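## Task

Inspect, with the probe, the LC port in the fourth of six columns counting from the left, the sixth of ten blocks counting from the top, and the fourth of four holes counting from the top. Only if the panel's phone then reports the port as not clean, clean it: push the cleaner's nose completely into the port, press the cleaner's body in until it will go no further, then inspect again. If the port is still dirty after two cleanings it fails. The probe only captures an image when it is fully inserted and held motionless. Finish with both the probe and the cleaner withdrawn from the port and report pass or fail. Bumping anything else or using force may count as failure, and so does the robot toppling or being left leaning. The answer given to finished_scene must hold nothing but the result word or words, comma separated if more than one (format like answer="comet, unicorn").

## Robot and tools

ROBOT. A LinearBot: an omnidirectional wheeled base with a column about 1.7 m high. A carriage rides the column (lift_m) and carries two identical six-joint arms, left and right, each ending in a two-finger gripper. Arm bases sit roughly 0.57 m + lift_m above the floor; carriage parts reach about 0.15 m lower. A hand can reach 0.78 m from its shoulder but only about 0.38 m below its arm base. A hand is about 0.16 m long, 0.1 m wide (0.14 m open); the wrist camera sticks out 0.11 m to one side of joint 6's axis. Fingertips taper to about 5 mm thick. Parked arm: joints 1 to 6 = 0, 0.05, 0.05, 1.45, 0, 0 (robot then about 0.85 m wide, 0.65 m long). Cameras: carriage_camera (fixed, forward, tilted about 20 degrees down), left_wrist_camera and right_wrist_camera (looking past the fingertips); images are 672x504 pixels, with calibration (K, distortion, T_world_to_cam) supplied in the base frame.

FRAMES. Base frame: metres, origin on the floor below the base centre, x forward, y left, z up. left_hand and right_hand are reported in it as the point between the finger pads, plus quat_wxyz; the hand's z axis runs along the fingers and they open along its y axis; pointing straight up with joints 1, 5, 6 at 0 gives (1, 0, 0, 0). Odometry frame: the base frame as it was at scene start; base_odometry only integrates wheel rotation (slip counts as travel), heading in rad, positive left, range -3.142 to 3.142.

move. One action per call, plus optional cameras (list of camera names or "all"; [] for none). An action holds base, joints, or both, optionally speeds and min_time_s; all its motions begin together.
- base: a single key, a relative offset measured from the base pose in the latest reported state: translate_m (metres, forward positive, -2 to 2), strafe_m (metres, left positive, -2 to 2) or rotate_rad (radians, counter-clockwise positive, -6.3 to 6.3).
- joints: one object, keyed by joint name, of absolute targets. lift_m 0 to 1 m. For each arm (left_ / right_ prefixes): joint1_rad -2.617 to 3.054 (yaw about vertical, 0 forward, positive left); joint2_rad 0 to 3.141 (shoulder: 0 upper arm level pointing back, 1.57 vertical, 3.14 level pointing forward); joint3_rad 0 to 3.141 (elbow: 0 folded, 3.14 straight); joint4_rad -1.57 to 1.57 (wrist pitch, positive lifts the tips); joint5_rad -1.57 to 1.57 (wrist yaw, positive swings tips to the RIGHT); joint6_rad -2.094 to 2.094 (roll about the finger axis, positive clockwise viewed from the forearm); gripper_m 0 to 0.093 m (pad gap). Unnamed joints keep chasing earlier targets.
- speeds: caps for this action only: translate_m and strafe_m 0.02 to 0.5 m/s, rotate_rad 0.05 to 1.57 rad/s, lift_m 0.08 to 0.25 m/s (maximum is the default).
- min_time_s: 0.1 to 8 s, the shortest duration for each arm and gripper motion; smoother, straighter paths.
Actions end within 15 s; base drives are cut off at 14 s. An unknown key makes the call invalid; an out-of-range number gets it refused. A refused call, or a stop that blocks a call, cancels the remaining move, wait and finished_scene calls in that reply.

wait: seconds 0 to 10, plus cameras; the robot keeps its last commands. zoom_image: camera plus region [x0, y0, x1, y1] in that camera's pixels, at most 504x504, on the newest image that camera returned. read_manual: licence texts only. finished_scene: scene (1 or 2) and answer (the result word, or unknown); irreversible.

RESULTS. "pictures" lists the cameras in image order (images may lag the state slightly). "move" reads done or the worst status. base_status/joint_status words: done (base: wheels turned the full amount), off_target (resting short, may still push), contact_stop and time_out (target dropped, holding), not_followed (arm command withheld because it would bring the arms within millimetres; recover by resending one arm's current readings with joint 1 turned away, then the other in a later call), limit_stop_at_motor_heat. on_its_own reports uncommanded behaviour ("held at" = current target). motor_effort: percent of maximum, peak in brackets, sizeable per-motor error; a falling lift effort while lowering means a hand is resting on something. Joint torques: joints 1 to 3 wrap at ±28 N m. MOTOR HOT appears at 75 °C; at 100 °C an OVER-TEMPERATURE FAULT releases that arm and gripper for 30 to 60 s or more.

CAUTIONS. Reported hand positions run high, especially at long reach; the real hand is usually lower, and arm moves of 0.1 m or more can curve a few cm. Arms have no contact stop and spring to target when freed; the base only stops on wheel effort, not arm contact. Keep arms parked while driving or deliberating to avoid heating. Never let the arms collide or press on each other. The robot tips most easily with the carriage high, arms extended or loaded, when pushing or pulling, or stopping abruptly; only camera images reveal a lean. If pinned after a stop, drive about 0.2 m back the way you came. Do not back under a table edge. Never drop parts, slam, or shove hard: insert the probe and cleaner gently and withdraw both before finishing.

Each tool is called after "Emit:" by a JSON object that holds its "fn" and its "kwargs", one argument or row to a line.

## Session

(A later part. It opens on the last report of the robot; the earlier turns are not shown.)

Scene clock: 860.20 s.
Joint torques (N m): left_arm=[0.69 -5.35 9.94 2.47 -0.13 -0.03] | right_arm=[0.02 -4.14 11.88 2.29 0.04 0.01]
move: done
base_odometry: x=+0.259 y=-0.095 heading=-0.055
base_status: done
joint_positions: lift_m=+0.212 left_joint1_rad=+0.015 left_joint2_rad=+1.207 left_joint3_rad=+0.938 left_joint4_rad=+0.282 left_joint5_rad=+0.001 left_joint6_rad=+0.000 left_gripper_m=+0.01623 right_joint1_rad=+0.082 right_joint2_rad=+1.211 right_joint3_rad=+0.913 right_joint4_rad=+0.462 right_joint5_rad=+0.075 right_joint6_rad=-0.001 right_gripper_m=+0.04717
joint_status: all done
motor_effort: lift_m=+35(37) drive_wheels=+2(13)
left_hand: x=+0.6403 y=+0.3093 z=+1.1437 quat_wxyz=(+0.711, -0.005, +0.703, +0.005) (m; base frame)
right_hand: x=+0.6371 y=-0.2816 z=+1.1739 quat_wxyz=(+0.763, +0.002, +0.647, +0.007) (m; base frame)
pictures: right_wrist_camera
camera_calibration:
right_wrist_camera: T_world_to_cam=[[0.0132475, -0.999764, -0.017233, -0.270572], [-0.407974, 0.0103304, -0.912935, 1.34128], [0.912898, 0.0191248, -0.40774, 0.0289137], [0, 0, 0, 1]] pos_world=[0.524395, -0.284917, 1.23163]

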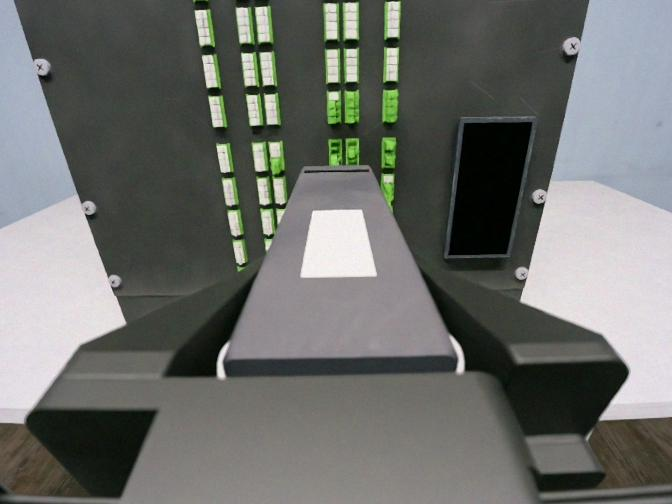

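Emit:
{"fn": "move", "kwargs": {
  "base": {"translate_m":-0.2},
  "speeds": {"translate_m":0.1},
  "cameras": []
}}

Emit:
{"fn": "move", "kwargs": {
  "base": {"translate_m":0.17},
  "speeds": {"translate_m":0.1},
  "cameras": ["right_wrist_camera"]
}}

Emit:
{"fn": "zoom_image", "kwargs": {
  "camera": "right_wrist_camera",
  "region": [310, 130, 360, 180]
}}

Emit:
{"fn": "move", "kwargs": {
  "base": {"translate_m":0.005},
  "speeds": {"translate_m":0.04},
  "cameras": ["right_wrist_camera"]
}}

Emit:
{"fn": "zoom_image", "kwargs": {
  "camera": "right_wrist_camera",
  "region": [310, 130, 360, 180]
}}

Scene clock: 872.13 s.
Joint torques (N m): left_arm=[0.69 -5.2 9.88 2.49 -0.13 -0.02] | right_arm=[0.06 -3.85 12.03 2.28 0.02 0.02]
move: done
base_odometry: x=+0.059 y=-0.084 heading=-0.056
base_status: done
joint_positions: lift_m=+0.212 left_joint1_rad=+0.015 left_joint2_rad=+1.207 left_joint3_rad=+0.938 left_joint4_rad=+0.281 left_joint5_rad=+0.001 left_joint6_rad=+0.000 left_gripper_m=+0.01623 right_joint1_rad=+0.082 right_joint2_rad=+1.211 right_joint3_rad=+0.913 right_joint4_rad=+0.462 right_joint5_rad=+0.076 right_joint6_rad=-0.001 right_gripper_m=+0.04717
joint_status: not commanded
motor_effort: lift_m=+35(35) drive_wheels=-2(14)
left_hand: x=+0.6403 y=+0.3093 z=+1.1436 quat_wxyz=(+0.711, -0.005, +0.703, +0.005) (m; base frame)
right_hand: x=+0.6371 y=-0.2819 z=+1.1738 quat_wxyz=(+0.762, +0.002, +0.647, +0.006) (m; base frame)
pictures: none
No camera images: "cameras" was empty.

Scene clock: 874.53 s.
Joint torques (N m): left_arm=[0.68 -5.29 9.99 2.49 -0.14 -0.03] | right_arm=[0.02 -4.08 11.9 2.33 0 0.01]
move: done
base_odometry: x=+0.229 y=-0.094 heading=-0.056
base_status: done
joint_positions: lift_m=+0.212 left_joint1_rad=+0.015 left_joint2_rad=+1.207 left_joint3_rad=+0.938 left_joint4_rad=+0.281 left_joint5_rad=+0.001 left_joint6_rad=+0.000 left_gripper_m=+0.01623 right_joint1_rad=+0.082 right_joint2_rad=+1.211 right_joint3_rad=+0.913 right_joint4_rad=+0.461 right_joint5_rad=+0.076 right_joint6_rad=-0.001 right_gripper_m=+0.04717
joint_status: not commanded
motor_effort: lift_m=+35(35) drive_wheels=-6(12)
left_hand: x=+0.6403 y=+0.3093 z=+1.1436 quat_wxyz=(+0.711, -0.005, +0.703, +0.005) (m; base frame)
right_hand: x=+0.6371 y=-0.2820 z=+1.1737 quat_wxyz=(+0.762, +0.002, +0.647, +0.006) (m; base frame)
pictures: right_wrist_camera
camera_calibration:
right_wrist_camera: T_world_to_cam=[[0.0112756, -0.999784, -0.0174655, -0.269553], [-0.408663, 0.0113338, -0.912615, 1.34149], [0.912616, 0.0174278, -0.408447, 0.0293273], [0, 0, 0, 1]] pos_world=[0.524491, -0.28521, 1.23153]

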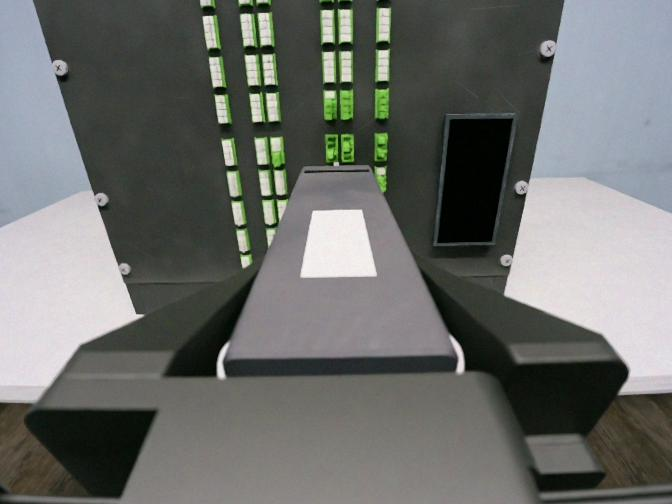

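Scaled by 10.080 from the camera's 672x504 image, which has a finer 960x720 frame.

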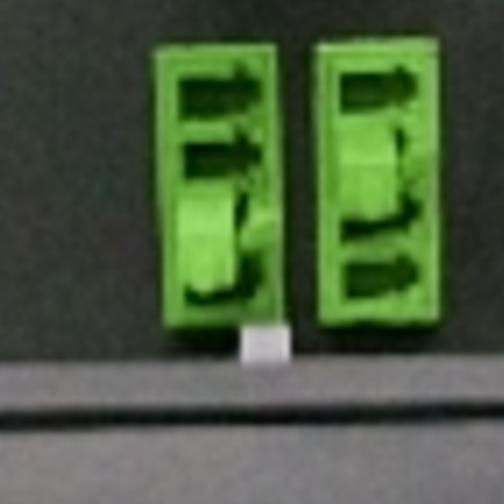

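Scene clock: 875.30 s.
Joint torques (N m): left_arm=[0.68 -5.34 9.91 2.48 -0.13 -0.03] | right_arm=[-0.1 -4.16 11.99 2.27 0.01 0.01]
move: done
base_odometry: x=+0.234 y=-0.094 heading=-0.057
base_status: done
joint_positions: lift_m=+0.212 left_joint1_rad=+0.015 left_joint2_rad=+1.207 left_joint3_rad=+0.938 left_joint4_rad=+0.281 left_joint5_rad=+0.001 left_joint6_rad=+0.000 left_gripper_m=+0.01623 right_joint1_rad=+0.082 right_joint2_rad=+1.212 right_joint3_rad=+0.913 right_joint4_rad=+0.462 right_joint5_rad=+0.076 right_joint6_rad=-0.001 right_gripper_m=+0.04717
joint_status: not commanded
motor_effort: lift_m=+35(35) drive_wheels=-5(14)
left_hand: x=+0.6403 y=+0.3093 z=+1.1436 quat_wxyz=(+0.711, -0.005, +0.703, +0.005) (m; base frame)
right_hand: x=+0.6373 y=-0.2820 z=+1.1735 quat_wxyz=(+0.762, +0.002, +0.647, +0.006) (m; base frame)
pictures: right_wrist_camera
camera_calibration:
right_wrist_camera: T_world_to_cam=[[0.0113076, -0.999785, -0.0173794, -0.269682], [-0.409033, 0.0112351, -0.91245, 1.34135], [0.91245, 0.0174263, -0.408818, 0.0296075], [0, 0, 0, 1]] pos_world=[0.52469, -0.28521, 1.23133]

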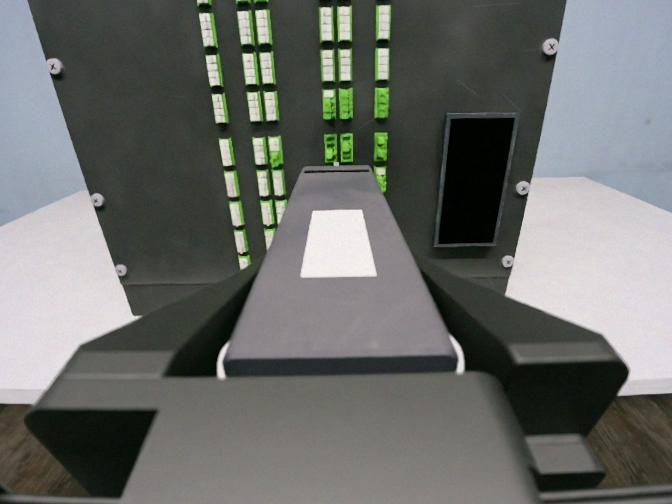

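Scaled by 10.080 from the camera's 672x504 image, which has a finer 960x720 frame.

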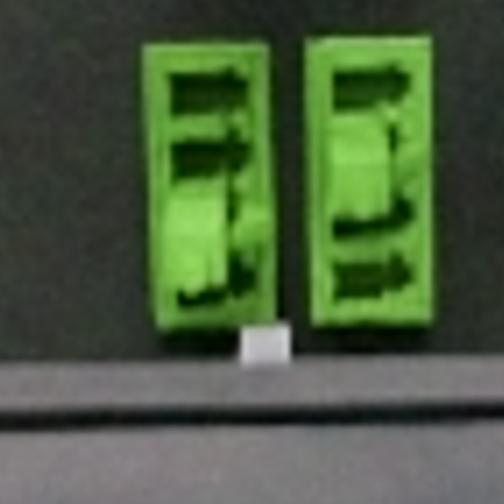

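Emit:
{"fn": "move", "kwargs": {
  "base": {"rotate_rad":0.0085},
  "speeds": {"rotate_rad":0.1},
  "joints": {"right_joint5_rad":0.081},
  "cameras": ["right_wrist_camera"]
}}

Emit:
{"fn": "zoom_image", "kwargs": {
  "camera": "right_wrist_camera",
  "region": [310, 130, 360, 180]
}}

Emit:
{"fn": "move", "kwargs": {
  "base": {"translate_m":0.012},
  "speeds": {"translate_m":0.04},
  "cameras": ["right_wrist_camera"]
}}

Emit:
{"fn": "zoom_image", "kwargs": {
  "camera": "right_wrist_camera",
  "region": [310, 130, 360, 180]
}}

Scene clock: 882.87 s.
Joint torques (N m): left_arm=[0.61 -5.23 9.91 2.5 -0.13 -0.03] | right_arm=[0.31 -3.93 12.05 2.26 -0.01 0.02]
move: done
base_odometry: x=+0.234 y=-0.095 heading=-0.049
base_status: done
joint_positions: lift_m=+0.212 left_joint1_rad=+0.015 left_joint2_rad=+1.207 left_joint3_rad=+0.938 left_joint4_rad=+0.281 left_joint5_rad=+0.000 left_joint6_rad=+0.000 left_gripper_m=+0.01623 right_joint1_rad=+0.080 right_joint2_rad=+1.212 right_joint3_rad=+0.913 right_joint4_rad=+0.461 right_joint5_rad=+0.076 right_joint6_rad=-0.001 right_gripper_m=+0.04717
joint_status: all done
motor_effort: lift_m=+35(35) drive_wheels=-8(8)
left_hand: x=+0.6403 y=+0.3097 z=+1.1436 quat_wxyz=(+0.711, -0.005, +0.703, +0.005) (m; base frame)
right_hand: x=+0.6373 y=-0.2828 z=+1.1734 quat_wxyz=(+0.762, +0.003, +0.648, +0.005) (m; base frame)
pictures: right_wrist_camera
camera_calibration:
right_wrist_camera: T_world_to_cam=[[0.00942504, -0.999804, -0.0174215, -0.269141], [-0.409347, 0.0120379, -0.912299, 1.3416], [0.91233, 0.0157299, -0.409153, 0.0295196], [0, 0, 0, 1]] pos_world=[0.524786, -0.285703, 1.23133]

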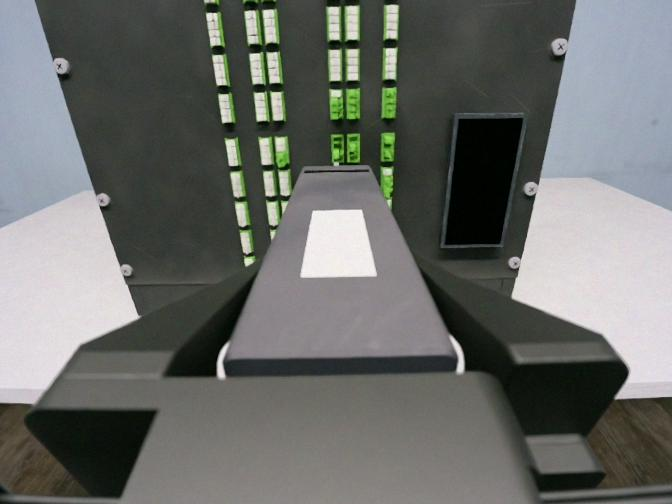

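Scaled by 10.080 from the camera's 672x504 image, which has a finer 960x720 frame.

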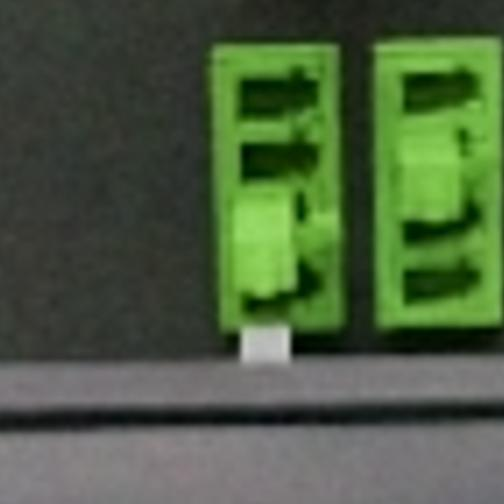

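Scene clock: 883.73 s.
Joint torques (N m): left_arm=[0.64 -5.33 9.94 2.51 -0.13 -0.03] | right_arm=[0.31 -3.99 11.86 2.28 -0.03 0.01]
move: done
base_odometry: x=+0.246 y=-0.095 heading=-0.049
base_status: done
joint_positions: lift_m=+0.212 left_joint1_rad=+0.015 left_joint2_rad=+1.207 left_joint3_rad=+0.938 left_joint4_rad=+0.282 left_joint5_rad=+0.000 left_joint6_rad=+0.000 left_gripper_m=+0.01623 right_joint1_rad=+0.080 right_joint2_rad=+1.212 right_joint3_rad=+0.913 right_joint4_rad=+0.462 right_joint5_rad=+0.077 right_joint6_rad=-0.001 right_gripper_m=+0.04717
joint_status: not commanded
motor_effort: lift_m=+35(35) drive_wheels=+2(14)
left_hand: x=+0.6403 y=+0.3097 z=+1.1437 quat_wxyz=(+0.711, -0.005, +0.703, +0.005) (m; base frame)
right_hand: x=+0.6373 y=-0.2828 z=+1.1735 quat_wxyz=(+0.762, +0.003, +0.647, +0.005) (m; base frame)
pictures: right_wrist_camera
camera_calibration:
right_wrist_camera: T_world_to_cam=[[0.00907458, -0.999806, -0.0174797, -0.268985], [-0.409021, 0.0122399, -0.912443, 1.34167], [0.91248, 0.0154296, -0.40883, 0.028959], [0, 0, 0, 1]] pos_world=[0.524786, -0.285801, 1.23133]

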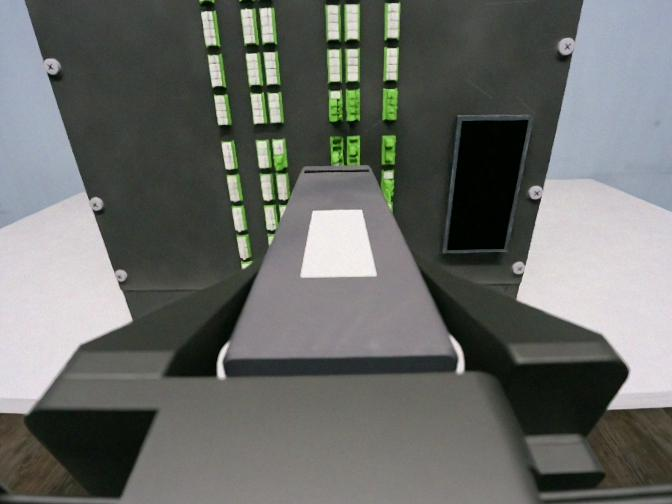

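Scaled by 10.080 from the camera's 672x504 image, which has a finer 960x720 frame.

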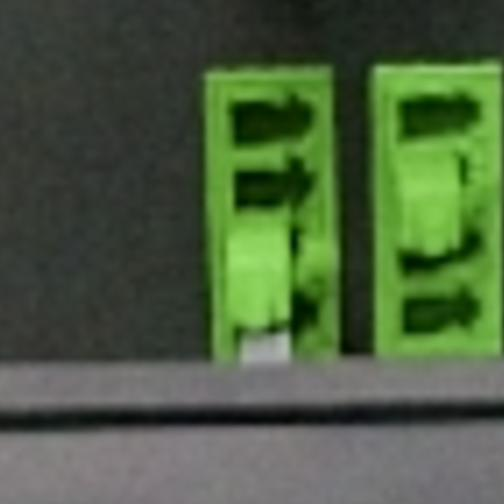

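Emit:
{"fn": "move", "kwargs": {
  "joints": {"right_joint1_rad":0.0885,"lift_m":0.2117},
  "cameras": ["right_wrist_camera"]
}}

Emit:
{"fn": "zoom_image", "kwargs": {
  "camera": "right_wrist_camera",
  "region": [310, 130, 360, 180]
}}

Scene clock: 889.83 s.
Joint torques (N m): left_arm=[0.64 -5.3 9.98 2.49 -0.13 -0.03] | right_arm=[1.35 -4.04 11.95 2.29 -0.02 0.01]
move: done
base_odometry: x=+0.246 y=-0.095 heading=-0.049
base_status: not commanded
joint_positions: lift_m=+0.212 left_joint1_rad=+0.015 left_joint2_rad=+1.207 left_joint3_rad=+0.938 left_joint4_rad=+0.282 left_joint5_rad=+0.000 left_joint6_rad=+0.000 left_gripper_m=+0.01623 right_joint1_rad=+0.080 right_joint2_rad=+1.212 right_joint3_rad=+0.913 right_joint4_rad=+0.462 right_joint5_rad=+0.077 right_joint6_rad=-0.001 right_gripper_m=+0.04717
joint_status: all done
motor_effort: lift_m=+34(34) drive_wheels=+2(2)
left_hand: x=+0.6403 y=+0.3097 z=+1.1437 quat_wxyz=(+0.711, -0.005, +0.703, +0.005) (m; base frame)
right_hand: x=+0.6373 y=-0.2828 z=+1.1735 quat_wxyz=(+0.762, +0.003, +0.647, +0.005) (m; base frame)
pictures: right_wrist_camera
camera_calibration:
right_wrist_camera: T_world_to_cam=[[0.00907458, -0.999806, -0.0174797, -0.268985], [-0.409021, 0.0122399, -0.912443, 1.34167], [0.91248, 0.0154296, -0.40883, 0.028959], [0, 0, 0, 1]] pos_world=[0.524786, -0.285801, 1.23133]

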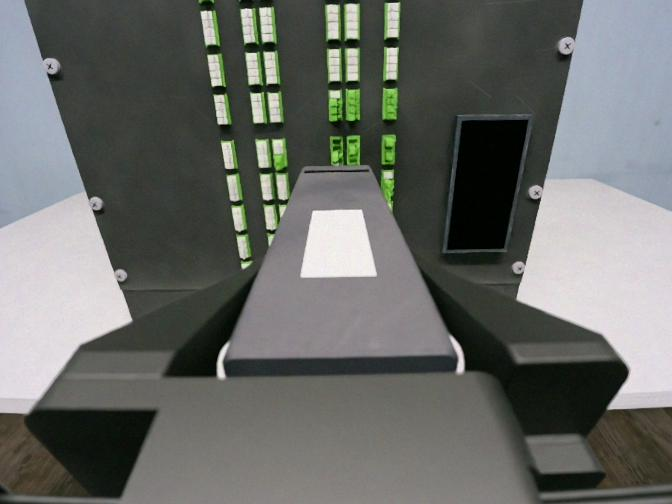

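Scaled by 10.080 from the camera's 672x504 image, which has a finer 960x720 frame.

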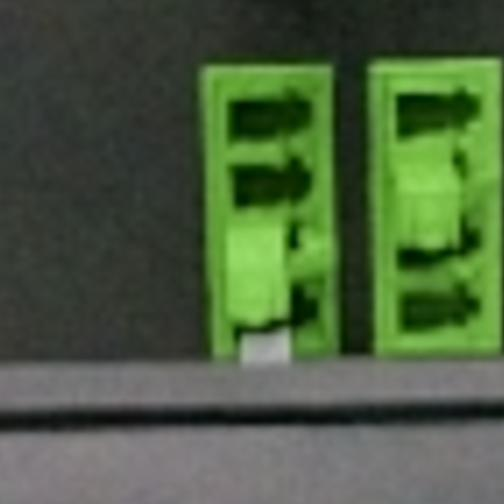

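Emit:
{"fn": "move", "kwargs": {
  "base": {"translate_m":0.007},
  "speeds": {"translate_m":0.04},
  "joints": {"right_joint1_rad":0.0905},
  "cameras": ["right_wrist_camera"]
}}

Emit:
{"fn": "zoom_image", "kwargs": {
  "camera": "right_wrist_camera",
  "region": [310, 130, 360, 180]
}}

Scene clock: 894.97 s.
Joint torques (N m): left_arm=[0.79 -5.31 9.94 2.47 -0.13 -0.02] | right_arm=[1.11 -4.12 11.89 2.3 -0.03 0.01]
move: done
base_odometry: x=+0.253 y=-0.096 heading=-0.050
base_status: done
joint_positions: lift_m=+0.212 left_joint1_rad=+0.015 left_joint2_rad=+1.207 left_joint3_rad=+0.938 left_joint4_rad=+0.282 left_joint5_rad=+0.000 left_joint6_rad=+0.000 left_gripper_m=+0.01623 right_joint1_rad=+0.084 right_joint2_rad=+1.212 right_joint3_rad=+0.913 right_joint4_rad=+0.461 right_joint5_rad=+0.077 right_joint6_rad=-0.001 right_gripper_m=+0.04717
joint_status: all done
motor_effort: lift_m=+34(34) drive_wheels=+2(14)
left_hand: x=+0.6403 y=+0.3097 z=+1.1437 quat_wxyz=(+0.711, -0.005, +0.703, +0.005) (m; base frame)
right_hand: x=+0.6373 y=-0.2811 z=+1.1734 quat_wxyz=(+0.762, +0.002, +0.648, +0.007) (m; base frame)
pictures: right_wrist_camera
camera_calibration:
right_wrist_camera: T_world_to_cam=[[0.0132312, -0.99976, -0.0174757, -0.269874], [-0.409367, 0.0105294, -0.912309, 1.34105], [0.912274, 0.0192249, -0.409129, 0.0305398], [0, 0, 0, 1]] pos_world=[0.524693, -0.284517, 1.23123]

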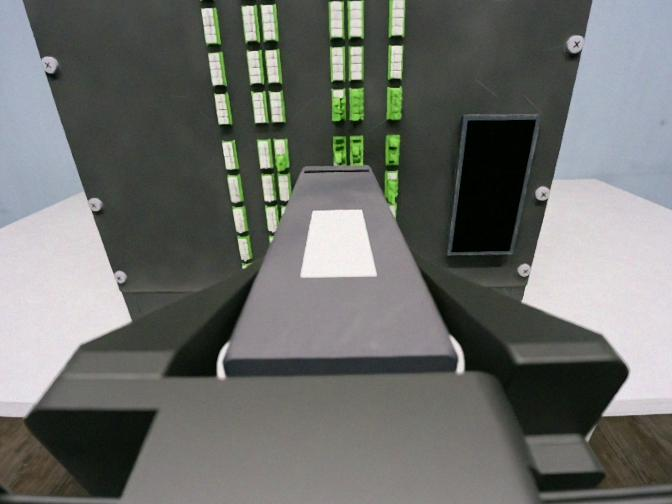

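Scaled by 10.080 from the camera's 672x504 image, which has a finer 960x720 frame.

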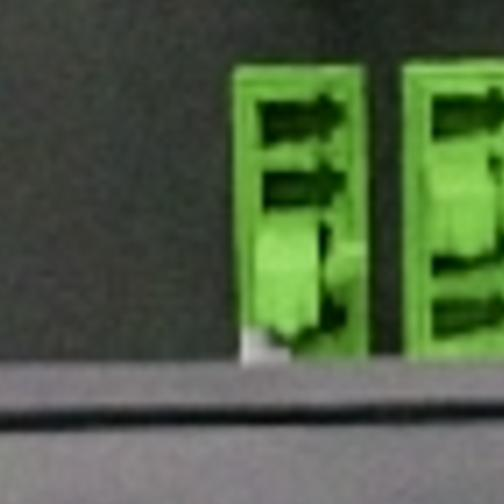

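Emit:
{"fn": "move", "kwargs": {
  "joints": {"right_joint1_rad":0.076,"lift_m":0.212},
  "cameras": ["right_wrist_camera"]
}}

Emit:
{"fn": "zoom_image", "kwargs": {
  "camera": "right_wrist_camera",
  "region": [310, 130, 360, 180]
}}

Scene clock: 904.20 s.
Joint torques (N m): left_arm=[0.62 -5.3 9.98 2.49 -0.13 -0.02] | right_arm=[-0.23 -3.99 11.89 2.26 -0.02 0.01]
move: done
base_odometry: x=+0.253 y=-0.096 heading=-0.050
base_status: not commanded
joint_positions: lift_m=+0.212 left_joint1_rad=+0.015 left_joint2_rad=+1.207 left_joint3_rad=+0.938 left_joint4_rad=+0.282 left_joint5_rad=+0.000 left_joint6_rad=+0.000 left_gripper_m=+0.01623 right_joint1_rad=+0.084 right_joint2_rad=+1.212 right_joint3_rad=+0.913 right_joint4_rad=+0.461 right_joint5_rad=+0.077 right_joint6_rad=-0.001 right_gripper_m=+0.04717
joint_status: all done
motor_effort: lift_m=+35(36) drive_wheels=+2(2)
left_hand: x=+0.6403 y=+0.3097 z=+1.1439 quat_wxyz=(+0.711, -0.005, +0.703, +0.005) (m; base frame)
right_hand: x=+0.6373 y=-0.2811 z=+1.1736 quat_wxyz=(+0.762, +0.002, +0.648, +0.007) (m; base frame)
pictures: right_wrist_camera
camera_calibration:
right_wrist_camera: T_world_to_cam=[[0.0132312, -0.99976, -0.0174757, -0.269869], [-0.409367, 0.0105294, -0.912309, 1.34133], [0.912274, 0.0192249, -0.409129, 0.0306625], [0, 0, 0, 1]] pos_world=[0.524693, -0.284517, 1.23153]

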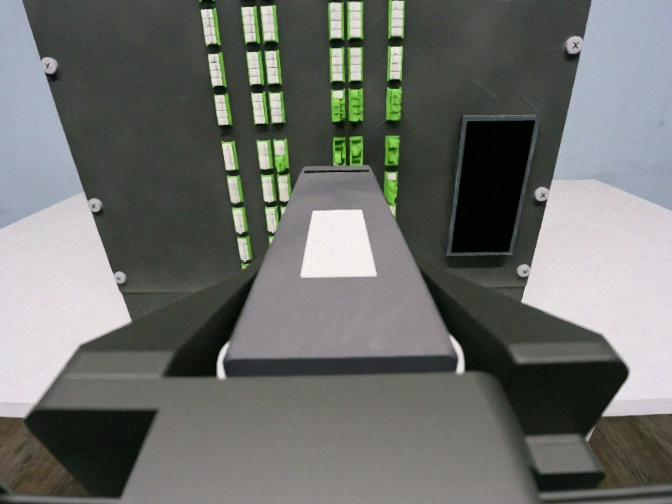

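Scaled by 10.080 from the camera's 672x504 image, which has a finer 960x720 frame.

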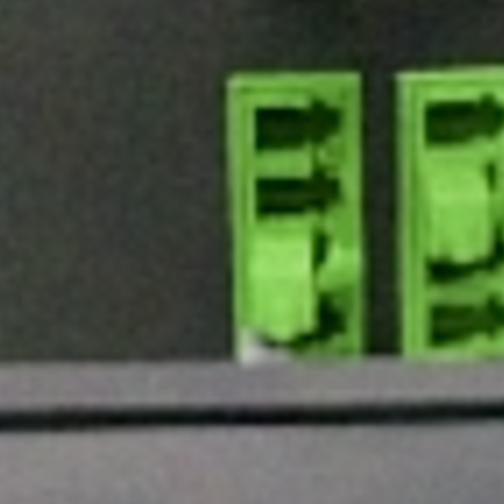

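Emit:
{"fn": "move", "kwargs": {
  "base": {"translate_m":0.003},
  "speeds": {"translate_m":0.03},
  "cameras": ["right_wrist_camera"]
}}

Emit:
{"fn": "zoom_image", "kwargs": {
  "camera": "right_wrist_camera",
  "region": [310, 130, 360, 180]
}}

Scene clock: 909.20 s.
Joint torques (N m): left_arm=[0.58 -5.31 10.02 2.5 -0.13 -0.03] | right_arm=[-0.25 -3.99 11.79 2.29 -0.03 0.01]
move: done
base_odometry: x=+0.256 y=-0.096 heading=-0.050
base_status: done
joint_positions: lift_m=+0.212 left_joint1_rad=+0.015 left_joint2_rad=+1.206 left_joint3_rad=+0.938 left_joint4_rad=+0.281 left_joint5_rad=+0.000 left_joint6_rad=+0.000 left_gripper_m=+0.01623 right_joint1_rad=+0.084 right_joint2_rad=+1.212 right_joint3_rad=+0.913 right_joint4_rad=+0.461 right_joint5_rad=+0.077 right_joint6_rad=-0.001 right_gripper_m=+0.04717
joint_status: not commanded
motor_effort: lift_m=+35(35) drive_wheels=-5(12)
left_hand: x=+0.6401 y=+0.3097 z=+1.1441 quat_wxyz=(+0.712, -0.005, +0.703, +0.005) (m; base frame)
right_hand: x=+0.6373 y=-0.2811 z=+1.1736 quat_wxyz=(+0.762, +0.002, +0.648, +0.007) (m; base frame)
pictures: right_wrist_camera
camera_calibration:
right_wrist_camera: T_world_to_cam=[[0.0132312, -0.99976, -0.0174757, -0.269869], [-0.409367, 0.0105294, -0.912309, 1.34133], [0.912274, 0.0192249, -0.409129, 0.0306625], [0, 0, 0, 1]] pos_world=[0.524693, -0.284517, 1.23153]

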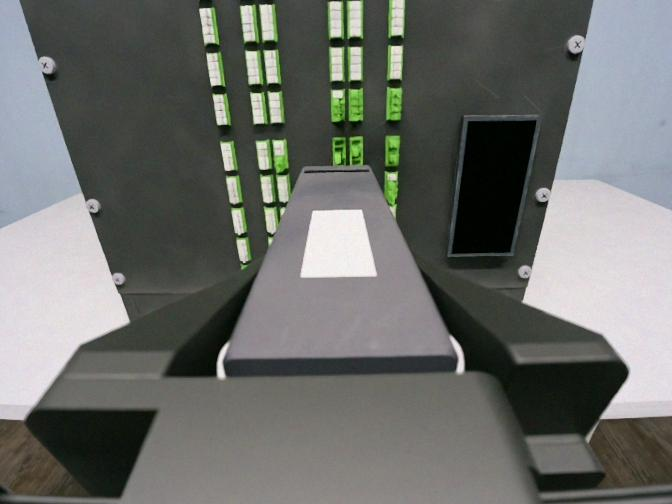

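Scaled by 10.080 from the camera's 672x504 image, which has a finer 960x720 frame.

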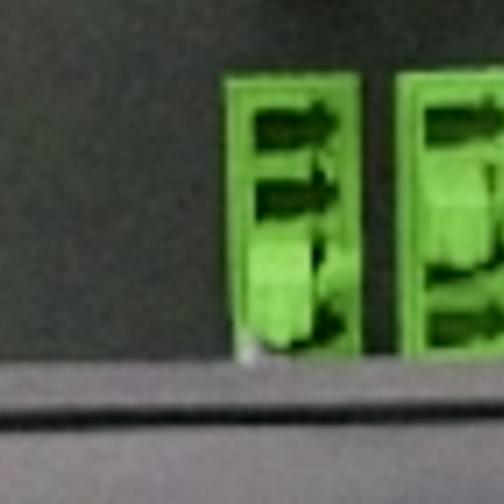

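Emit:
{"fn": "move", "kwargs": {
  "base": {"translate_m":-0.008},
  "joints": {"right_joint1_rad":0.074,"right_joint5_rad":0.083},
  "speeds": {"translate_m":0.02},
  "cameras": ["right_wrist_camera"]
}}

Emit:
{"fn": "zoom_image", "kwargs": {
  "camera": "right_wrist_camera",
  "region": [310, 130, 360, 180]
}}

Scene clock: 938.50 s.
Joint torques (N m): left_arm=[0.65 -5.16 9.99 2.49 -0.13 -0.02] | right_arm=[-0.18 -4.26 11.9 2.26 0 0]
move: done
base_odometry: x=+0.248 y=-0.096 heading=-0.051
base_status: done
joint_positions: lift_m=+0.212 left_joint1_rad=+0.015 left_joint2_rad=+1.206 left_joint3_rad=+0.938 left_joint4_rad=+0.281 left_joint5_rad=+0.000 left_joint6_rad=+0.000 left_gripper_m=+0.01623 right_joint1_rad=+0.080 right_joint2_rad=+1.212 right_joint3_rad=+0.913 right_joint4_rad=+0.461 right_joint5_rad=+0.077 right_joint6_rad=-0.001 right_gripper_m=+0.04717
joint_status: all done
motor_effort: lift_m=+35(35) drive_wheels=-4(12)
left_hand: x=+0.6401 y=+0.3097 z=+1.1441 quat_wxyz=(+0.712, -0.005, +0.703, +0.005) (m; base frame)
right_hand: x=+0.6374 y=-0.2825 z=+1.1734 quat_wxyz=(+0.762, +0.003, +0.648, +0.005) (m; base frame)
pictures: right_wrist_camera
camera_calibration:
right_wrist_camera: T_world_to_cam=[[0.00976711, -0.999801, -0.017368, -0.269186], [-0.410043, 0.0118368, -0.911989, 1.34162], [0.912014, 0.0160291, -0.409846, 0.0306639], [0, 0, 0, 1]] pos_world=[0.524785, -0.285504, 1.23144]

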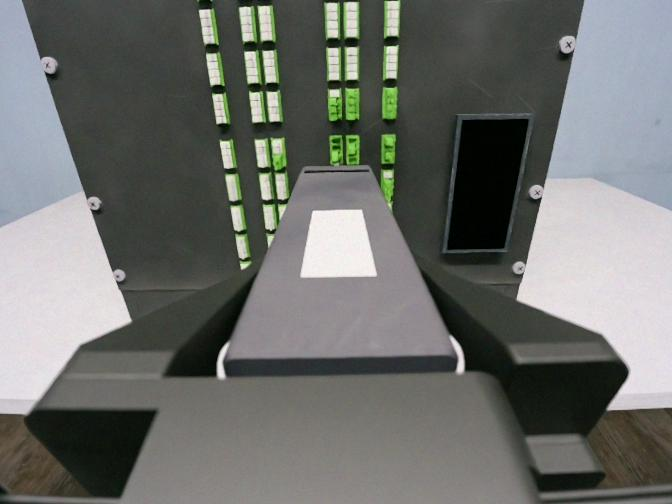

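Scaled by 10.080 from the camera's 672x504 image, which has a finer 960x720 frame.

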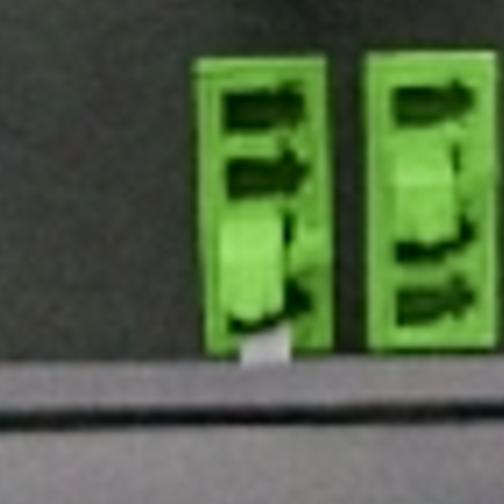

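Emit:
{"fn": "move", "kwargs": {
  "base": {"translate_m":0.005},
  "joints": {"lift_m":0.213,"right_joint1_rad":0.087},
  "speeds": {"translate_m":0.02},
  "cameras": ["right_wrist_camera"]
}}

Emit:
{"fn": "zoom_image", "kwargs": {
  "camera": "right_wrist_camera",
  "region": [310, 130, 360, 180]
}}

Scene clock: 945.63 s.
Joint torques (N m): left_arm=[0.62 -5.16 10.09 2.44 -0.13 -0.02] | right_arm=[1.13 -3.88 11.92 2.31 0.01 0.01]
move: done
base_odometry: x=+0.253 y=-0.096 heading=-0.051
base_status: done
joint_positions: lift_m=+0.213 left_joint1_rad=+0.015 left_joint2_rad=+1.205 left_joint3_rad=+0.938 left_joint4_rad=+0.281 left_joint5_rad=+0.000 left_joint6_rad=+0.000 left_gripper_m=+0.01623 right_joint1_rad=+0.080 right_joint2_rad=+1.213 right_joint3_rad=+0.913 right_joint4_rad=+0.461 right_joint5_rad=+0.077 right_joint6_rad=-0.001 right_gripper_m=+0.04717
joint_status: all done
motor_effort: lift_m=+35(39) drive_wheels=-4(8)
left_hand: x=+0.6400 y=+0.3097 z=+1.1452 quat_wxyz=(+0.712, -0.005, +0.703, +0.005) (m; base frame)
right_hand: x=+0.6374 y=-0.2825 z=+1.1744 quat_wxyz=(+0.762, +0.003, +0.648, +0.005) (m; base frame)
pictures: right_wrist_camera
camera_calibration:
right_wrist_camera: T_world_to_cam=[[0.00976711, -0.999801, -0.017368, -0.269169], [-0.410043, 0.0118368, -0.911989, 1.34257], [0.912014, 0.0160291, -0.409846, 0.0309826], [0, 0, 0, 1]] pos_world=[0.524885, -0.285504, 1.23244]

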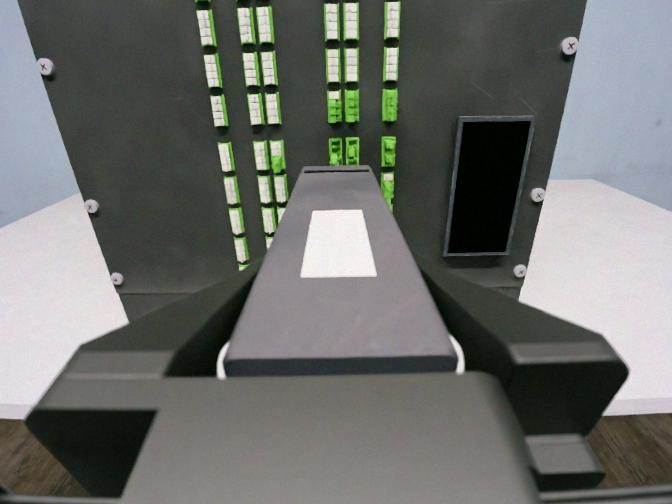

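Scaled by 10.080 from the camera's 672x504 image, which has a finer 960x720 frame.

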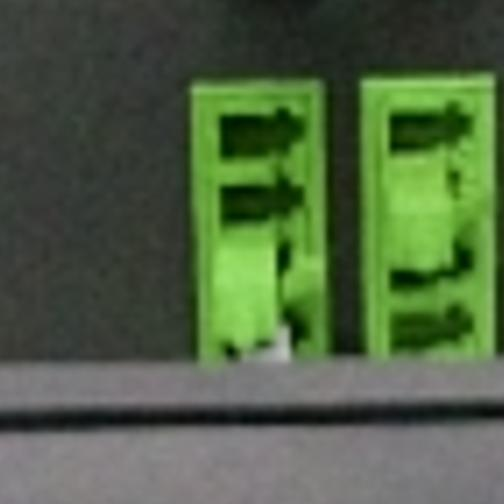

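Emit:
{"fn": "move", "kwargs": {
  "joints": {"lift_m":0.2124,"right_joint1_rad":0.0895},
  "cameras": ["right_wrist_camera"]
}}

Emit:
{"fn": "zoom_image", "kwargs": {
  "camera": "right_wrist_camera",
  "region": [310, 130, 360, 180]
}}

Scene clock: 951.90 s.
Joint torques (N m): left_arm=[0.62 -5.16 9.99 2.48 -0.13 -0.03] | right_arm=[1.16 -4.01 11.93 2.34 0 0.01]
move: done
base_odometry: x=+0.253 y=-0.096 heading=-0.051
base_status: not commanded
joint_positions: lift_m=+0.212 left_joint1_rad=+0.015 left_joint2_rad=+1.205 left_joint3_rad=+0.938 left_joint4_rad=+0.281 left_joint5_rad=+0.000 left_joint6_rad=+0.000 left_gripper_m=+0.01623 right_joint1_rad=+0.083 right_joint2_rad=+1.213 right_joint3_rad=+0.913 right_joint4_rad=+0.461 right_joint5_rad=+0.077 right_joint6_rad=-0.001 right_gripper_m=+0.04717
joint_status: all done
motor_effort: lift_m=+35(36) drive_wheels=-4(4)
left_hand: x=+0.6400 y=+0.3097 z=+1.1447 quat_wxyz=(+0.712, -0.005, +0.702, +0.005) (m; base frame)
right_hand: x=+0.6374 y=-0.2815 z=+1.1739 quat_wxyz=(+0.762, +0.002, +0.648, +0.006) (m; base frame)
pictures: right_wrist_camera
camera_calibration:
right_wrist_camera: T_world_to_cam=[[0.0120565, -0.999776, -0.0173992, -0.269644], [-0.409769, 0.0109323, -0.912124, 1.34178], [0.91211, 0.0181267, -0.409545, 0.0308972], [0, 0, 0, 1]] pos_world=[0.52489, -0.284813, 1.23183]

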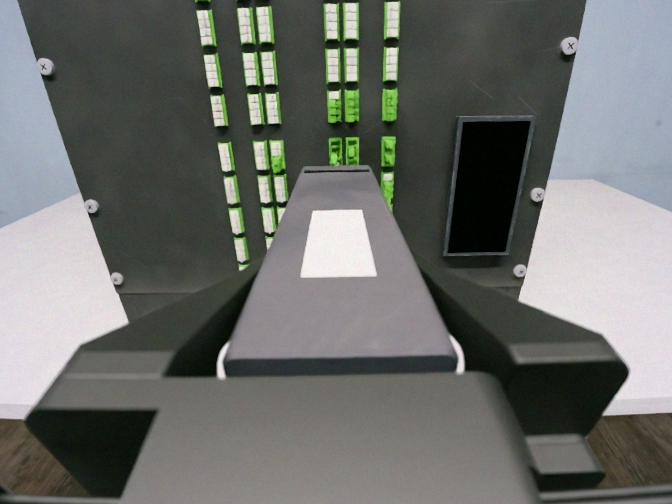

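Scaled by 10.080 from the camera's 672x504 image, which has a finer 960x720 frame.

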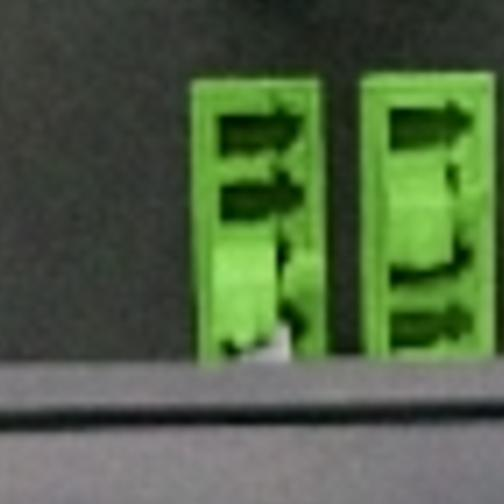

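Emit:
{"fn": "move", "kwargs": {
  "cameras": ["right_wrist_camera"]
}}

Emit:
{"fn": "zoom_image", "kwargs": {
  "camera": "right_wrist_camera",
  "region": [310, 130, 360, 180]
}}

Scene clock: 955.80 s.
Joint torques (N m): left_arm=[0.64 -5.18 9.96 2.5 -0.13 -0.02] | right_arm=[1.13 -4.03 11.93 2.29 0 0.01]
base_odometry: x=+0.253 y=-0.096 heading=-0.051
base_status: not commanded
joint_positions: lift_m=+0.212 left_joint1_rad=+0.015 left_joint2_rad=+1.205 left_joint3_rad=+0.938 left_joint4_rad=+0.281 left_joint5_rad=+0.000 left_joint6_rad=+0.000 left_gripper_m=+0.01623 right_joint1_rad=+0.083 right_joint2_rad=+1.213 right_joint3_rad=+0.913 right_joint4_rad=+0.461 right_joint5_rad=+0.077 right_joint6_rad=-0.001 right_gripper_m=+0.04717
joint_status: all done
motor_effort: lift_m=+35(36) drive_wheels=-4(4)
left_hand: x=+0.6400 y=+0.3097 z=+1.1447 quat_wxyz=(+0.712, -0.005, +0.702, +0.005) (m; base frame)
right_hand: x=+0.6374 y=-0.2815 z=+1.1739 quat_wxyz=(+0.762, +0.002, +0.648, +0.006) (m; base frame)
pictures: right_wrist_camera
camera_calibration:
right_wrist_camera: T_world_to_cam=[[0.0120565, -0.999776, -0.0173992, -0.269644], [-0.409769, 0.0109323, -0.912124, 1.34178], [0.91211, 0.0181267, -0.409545, 0.0308972], [0, 0, 0, 1]] pos_world=[0.52489, -0.284813, 1.23183]

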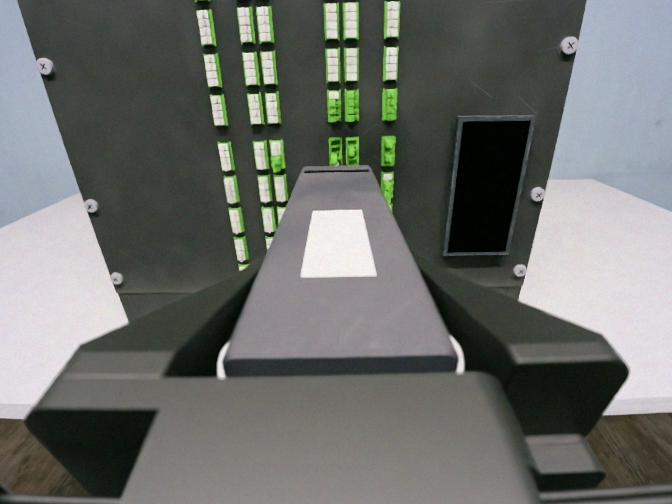

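Scaled by 10.080 from the camera's 672x504 image, which has a finer 960x720 frame.

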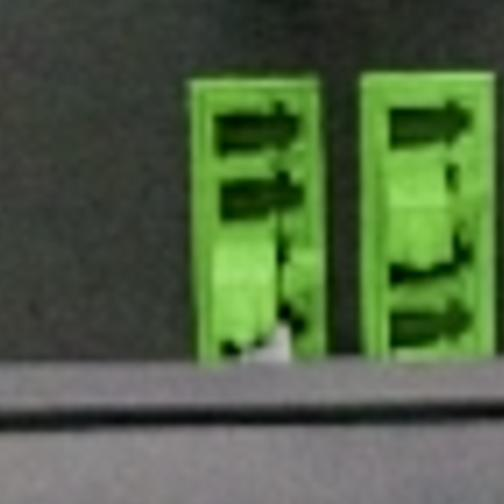

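Emit:
{"fn": "move", "kwargs": {
  "base": {"translate_m":-0.01},
  "speeds": {"translate_m":0.03},
  "cameras": ["right_wrist_camera"]
}}

Emit:
{"fn": "wait", "kwargs": {
  "seconds": 0.5,
  "cameras": ["right_wrist_camera"]
}}

Emit:
{"fn": "zoom_image", "kwargs": {
  "camera": "right_wrist_camera",
  "region": [310, 130, 360, 180]
}}

Scene clock: 967.50 s.
Joint torques (N m): left_arm=[0.65 -5.07 9.88 2.48 -0.13 -0.03] | right_arm=[1.17 -4.08 11.97 2.25 -0.01 0.01]
move: done
base_odometry: x=+0.243 y=-0.096 heading=-0.051
base_status: done
joint_positions: lift_m=+0.212 left_joint1_rad=+0.015 left_joint2_rad=+1.205 left_joint3_rad=+0.938 left_joint4_rad=+0.281 left_joint5_rad=+0.000 left_joint6_rad=+0.000 left_gripper_m=+0.01623 right_joint1_rad=+0.083 right_joint2_rad=+1.213 right_joint3_rad=+0.913 right_joint4_rad=+0.461 right_joint5_rad=+0.077 right_joint6_rad=-0.001 right_gripper_m=+0.04717
joint_status: not commanded
motor_effort: lift_m=+35(35) drive_wheels=-1(9)
left_hand: x=+0.6400 y=+0.3097 z=+1.1447 quat_wxyz=(+0.712, -0.005, +0.702, +0.005) (m; base frame)
right_hand: x=+0.6374 y=-0.2816 z=+1.1739 quat_wxyz=(+0.762, +0.002, +0.648, +0.006) (m; base frame)
pictures: right_wrist_camera
camera_calibration:
right_wrist_camera: T_world_to_cam=[[0.0117012, -0.999779, -0.0174597, -0.269383], [-0.409768, 0.011133, -0.912122, 1.34184], [0.912115, 0.0178273, -0.409547, 0.0308123], [0, 0, 0, 1]] pos_world=[0.524889, -0.284811, 1.23183]

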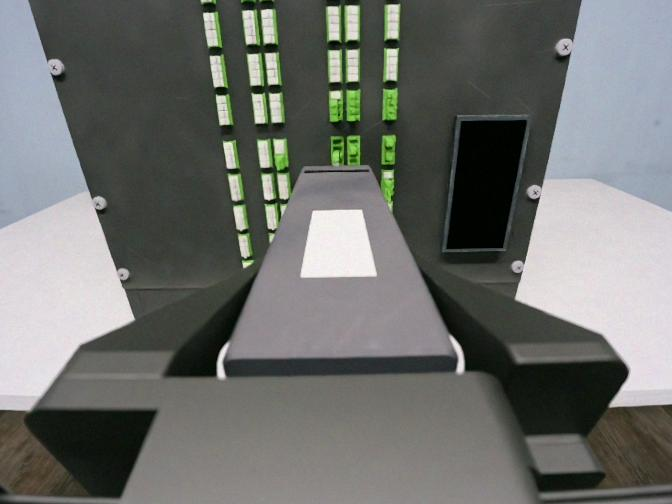

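Scene clock: 968.00 s.
Joint torques (N m): left_arm=[0.62 -5.12 9.95 2.47 -0.13 -0.02] | right_arm=[1.14 -3.9 11.74 2.3 0 0]
base_odometry: x=+0.243 y=-0.096 heading=-0.051
base_status: done
joint_positions: lift_m=+0.212 left_joint1_rad=+0.015 left_joint2_rad=+1.205 left_joint3_rad=+0.938 left_joint4_rad=+0.281 left_joint5_rad=+0.000 left_joint6_rad=+0.000 left_gripper_m=+0.01623 right_joint1_rad=+0.083 right_joint2_rad=+1.213 right_joint3_rad=+0.913 right_joint4_rad=+0.461 right_joint5_rad=+0.077 right_joint6_rad=-0.001 right_gripper_m=+0.04717
joint_status: not commanded
motor_effort: lift_m=+35(35) drive_wheels=-2(9)
left_hand: x=+0.6400 y=+0.3097 z=+1.1447 quat_wxyz=(+0.712, -0.005, +0.702, +0.005) (m; base frame)
right_hand: x=+0.6374 y=-0.2816 z=+1.1739 quat_wxyz=(+0.762, +0.002, +0.648, +0.006) (m; base frame)
wait: 0.50 s; at rest by 0.27 s
pictures: right_wrist_camera
camera_calibration:
right_wrist_camera: T_world_to_cam=[[0.0117012, -0.999779, -0.0174597, -0.269383], [-0.409768, 0.011133, -0.912122, 1.34184], [0.912115, 0.0178273, -0.409547, 0.0308123], [0, 0, 0, 1]] pos_world=[0.524889, -0.284811, 1.23183]

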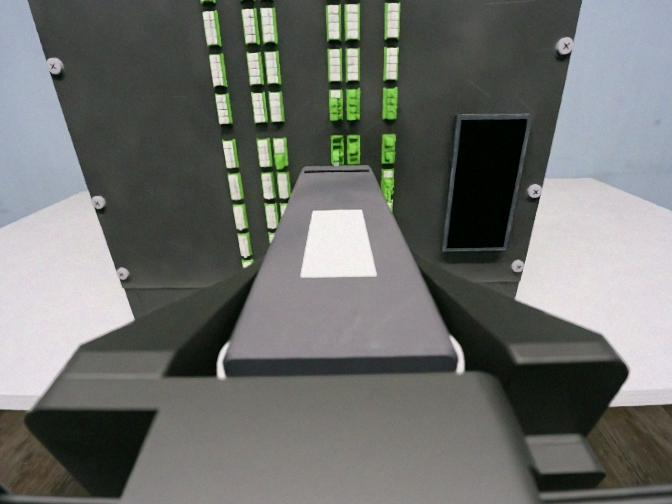

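Scaled by 10.080 from the camera's 672x504 image, which has a finer 960x720 frame.

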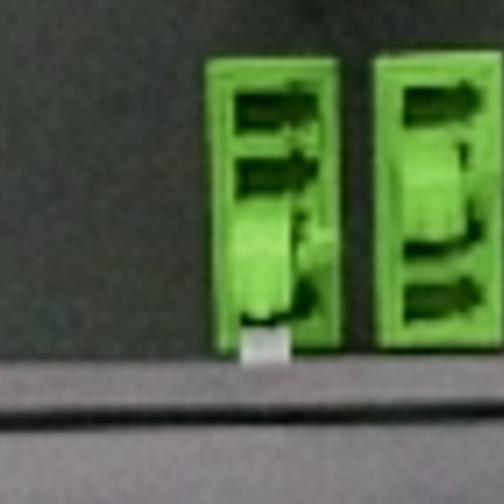

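Emit:
{"fn": "move", "kwargs": {
  "base": {"translate_m":0.011},
  "speeds": {"translate_m":0.03},
  "cameras": []
}}

Emit:
{"fn": "wait", "kwargs": {
  "seconds": 0.3,
  "cameras": ["right_wrist_camera"]
}}

Emit:
{"fn": "zoom_image", "kwargs": {
  "camera": "right_wrist_camera",
  "region": [310, 130, 360, 180]
}}

Scene clock: 975.00 s.
Joint torques (N m): left_arm=[0.64 -5.22 10 2.49 -0.13 -0.02] | right_arm=[1.17 -3.97 11.93 2.31 0.01 0.01]
move: done
base_odometry: x=+0.254 y=-0.096 heading=-0.051
base_status: done
joint_positions: lift_m=+0.212 left_joint1_rad=+0.015 left_joint2_rad=+1.205 left_joint3_rad=+0.938 left_joint4_rad=+0.282 left_joint5_rad=+0.000 left_joint6_rad=+0.000 left_gripper_m=+0.01623 right_joint1_rad=+0.083 right_joint2_rad=+1.213 right_joint3_rad=+0.913 right_joint4_rad=+0.461 right_joint5_rad=+0.077 right_joint6_rad=-0.001 right_gripper_m=+0.04717
joint_status: not commanded
motor_effort: lift_m=+35(35) drive_wheels=-3(8)
left_hand: x=+0.6400 y=+0.3097 z=+1.1448 quat_wxyz=(+0.712, -0.005, +0.702, +0.005) (m; base frame)
right_hand: x=+0.6374 y=-0.2816 z=+1.1739 quat_wxyz=(+0.762, +0.002, +0.648, +0.006) (m; base frame)
pictures: none
No camera images: "cameras" was empty.

Scene clock: 975.30 s.
Joint torques (N m): left_arm=[0.64 -5.37 9.94 2.55 -0.13 -0.03] | right_arm=[1.1 -3.97 11.9 2.31 0 0.01]
base_odometry: x=+0.254 y=-0.096 heading=-0.051
base_status: done
joint_positions: lift_m=+0.212 left_joint1_rad=+0.015 left_joint2_rad=+1.205 left_joint3_rad=+0.938 left_joint4_rad=+0.282 left_joint5_rad=+0.000 left_joint6_rad=+0.000 left_gripper_m=+0.01623 right_joint1_rad=+0.083 right_joint2_rad=+1.213 right_joint3_rad=+0.913 right_joint4_rad=+0.461 right_joint5_rad=+0.077 right_joint6_rad=-0.001 right_gripper_m=+0.04717
joint_status: not commanded
motor_effort: lift_m=+35(35) drive_wheels=+0(8)
left_hand: x=+0.6400 y=+0.3097 z=+1.1448 quat_wxyz=(+0.712, -0.005, +0.702, +0.005) (m; base frame)
right_hand: x=+0.6374 y=-0.2816 z=+1.1739 quat_wxyz=(+0.762, +0.002, +0.648, +0.006) (m; base frame)
wait: 0.30 s; at rest by 0.27 s
pictures: right_wrist_camera
camera_calibration:
right_wrist_camera: T_world_to_cam=[[0.0117012, -0.999779, -0.0174597, -0.269383], [-0.409768, 0.011133, -0.912122, 1.34184], [0.912115, 0.0178273, -0.409547, 0.0308123], [0, 0, 0, 1]] pos_world=[0.524889, -0.284811, 1.23183]

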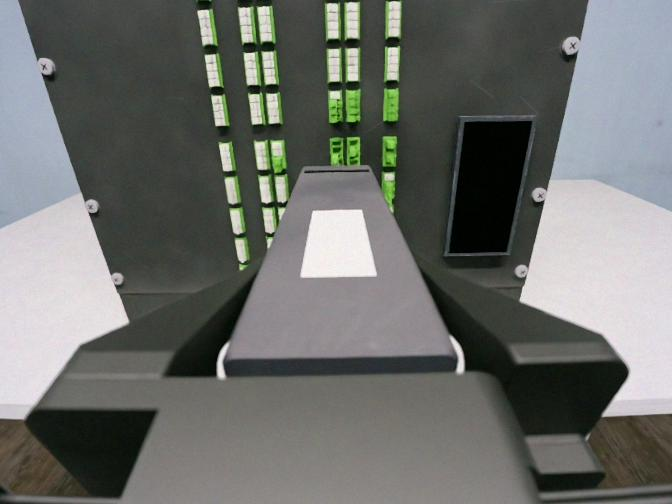

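Scaled by 10.080 from the camera's 672x504 image, which has a finer 960x720 frame.

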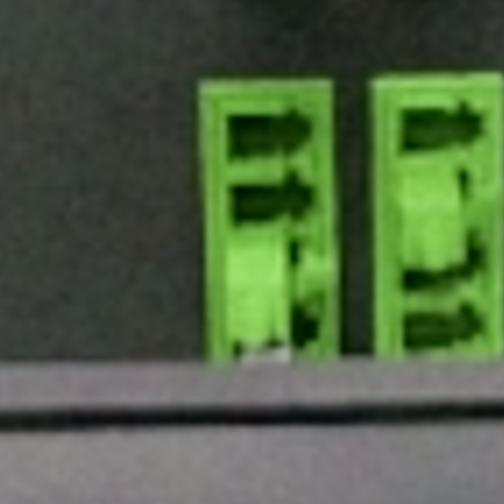

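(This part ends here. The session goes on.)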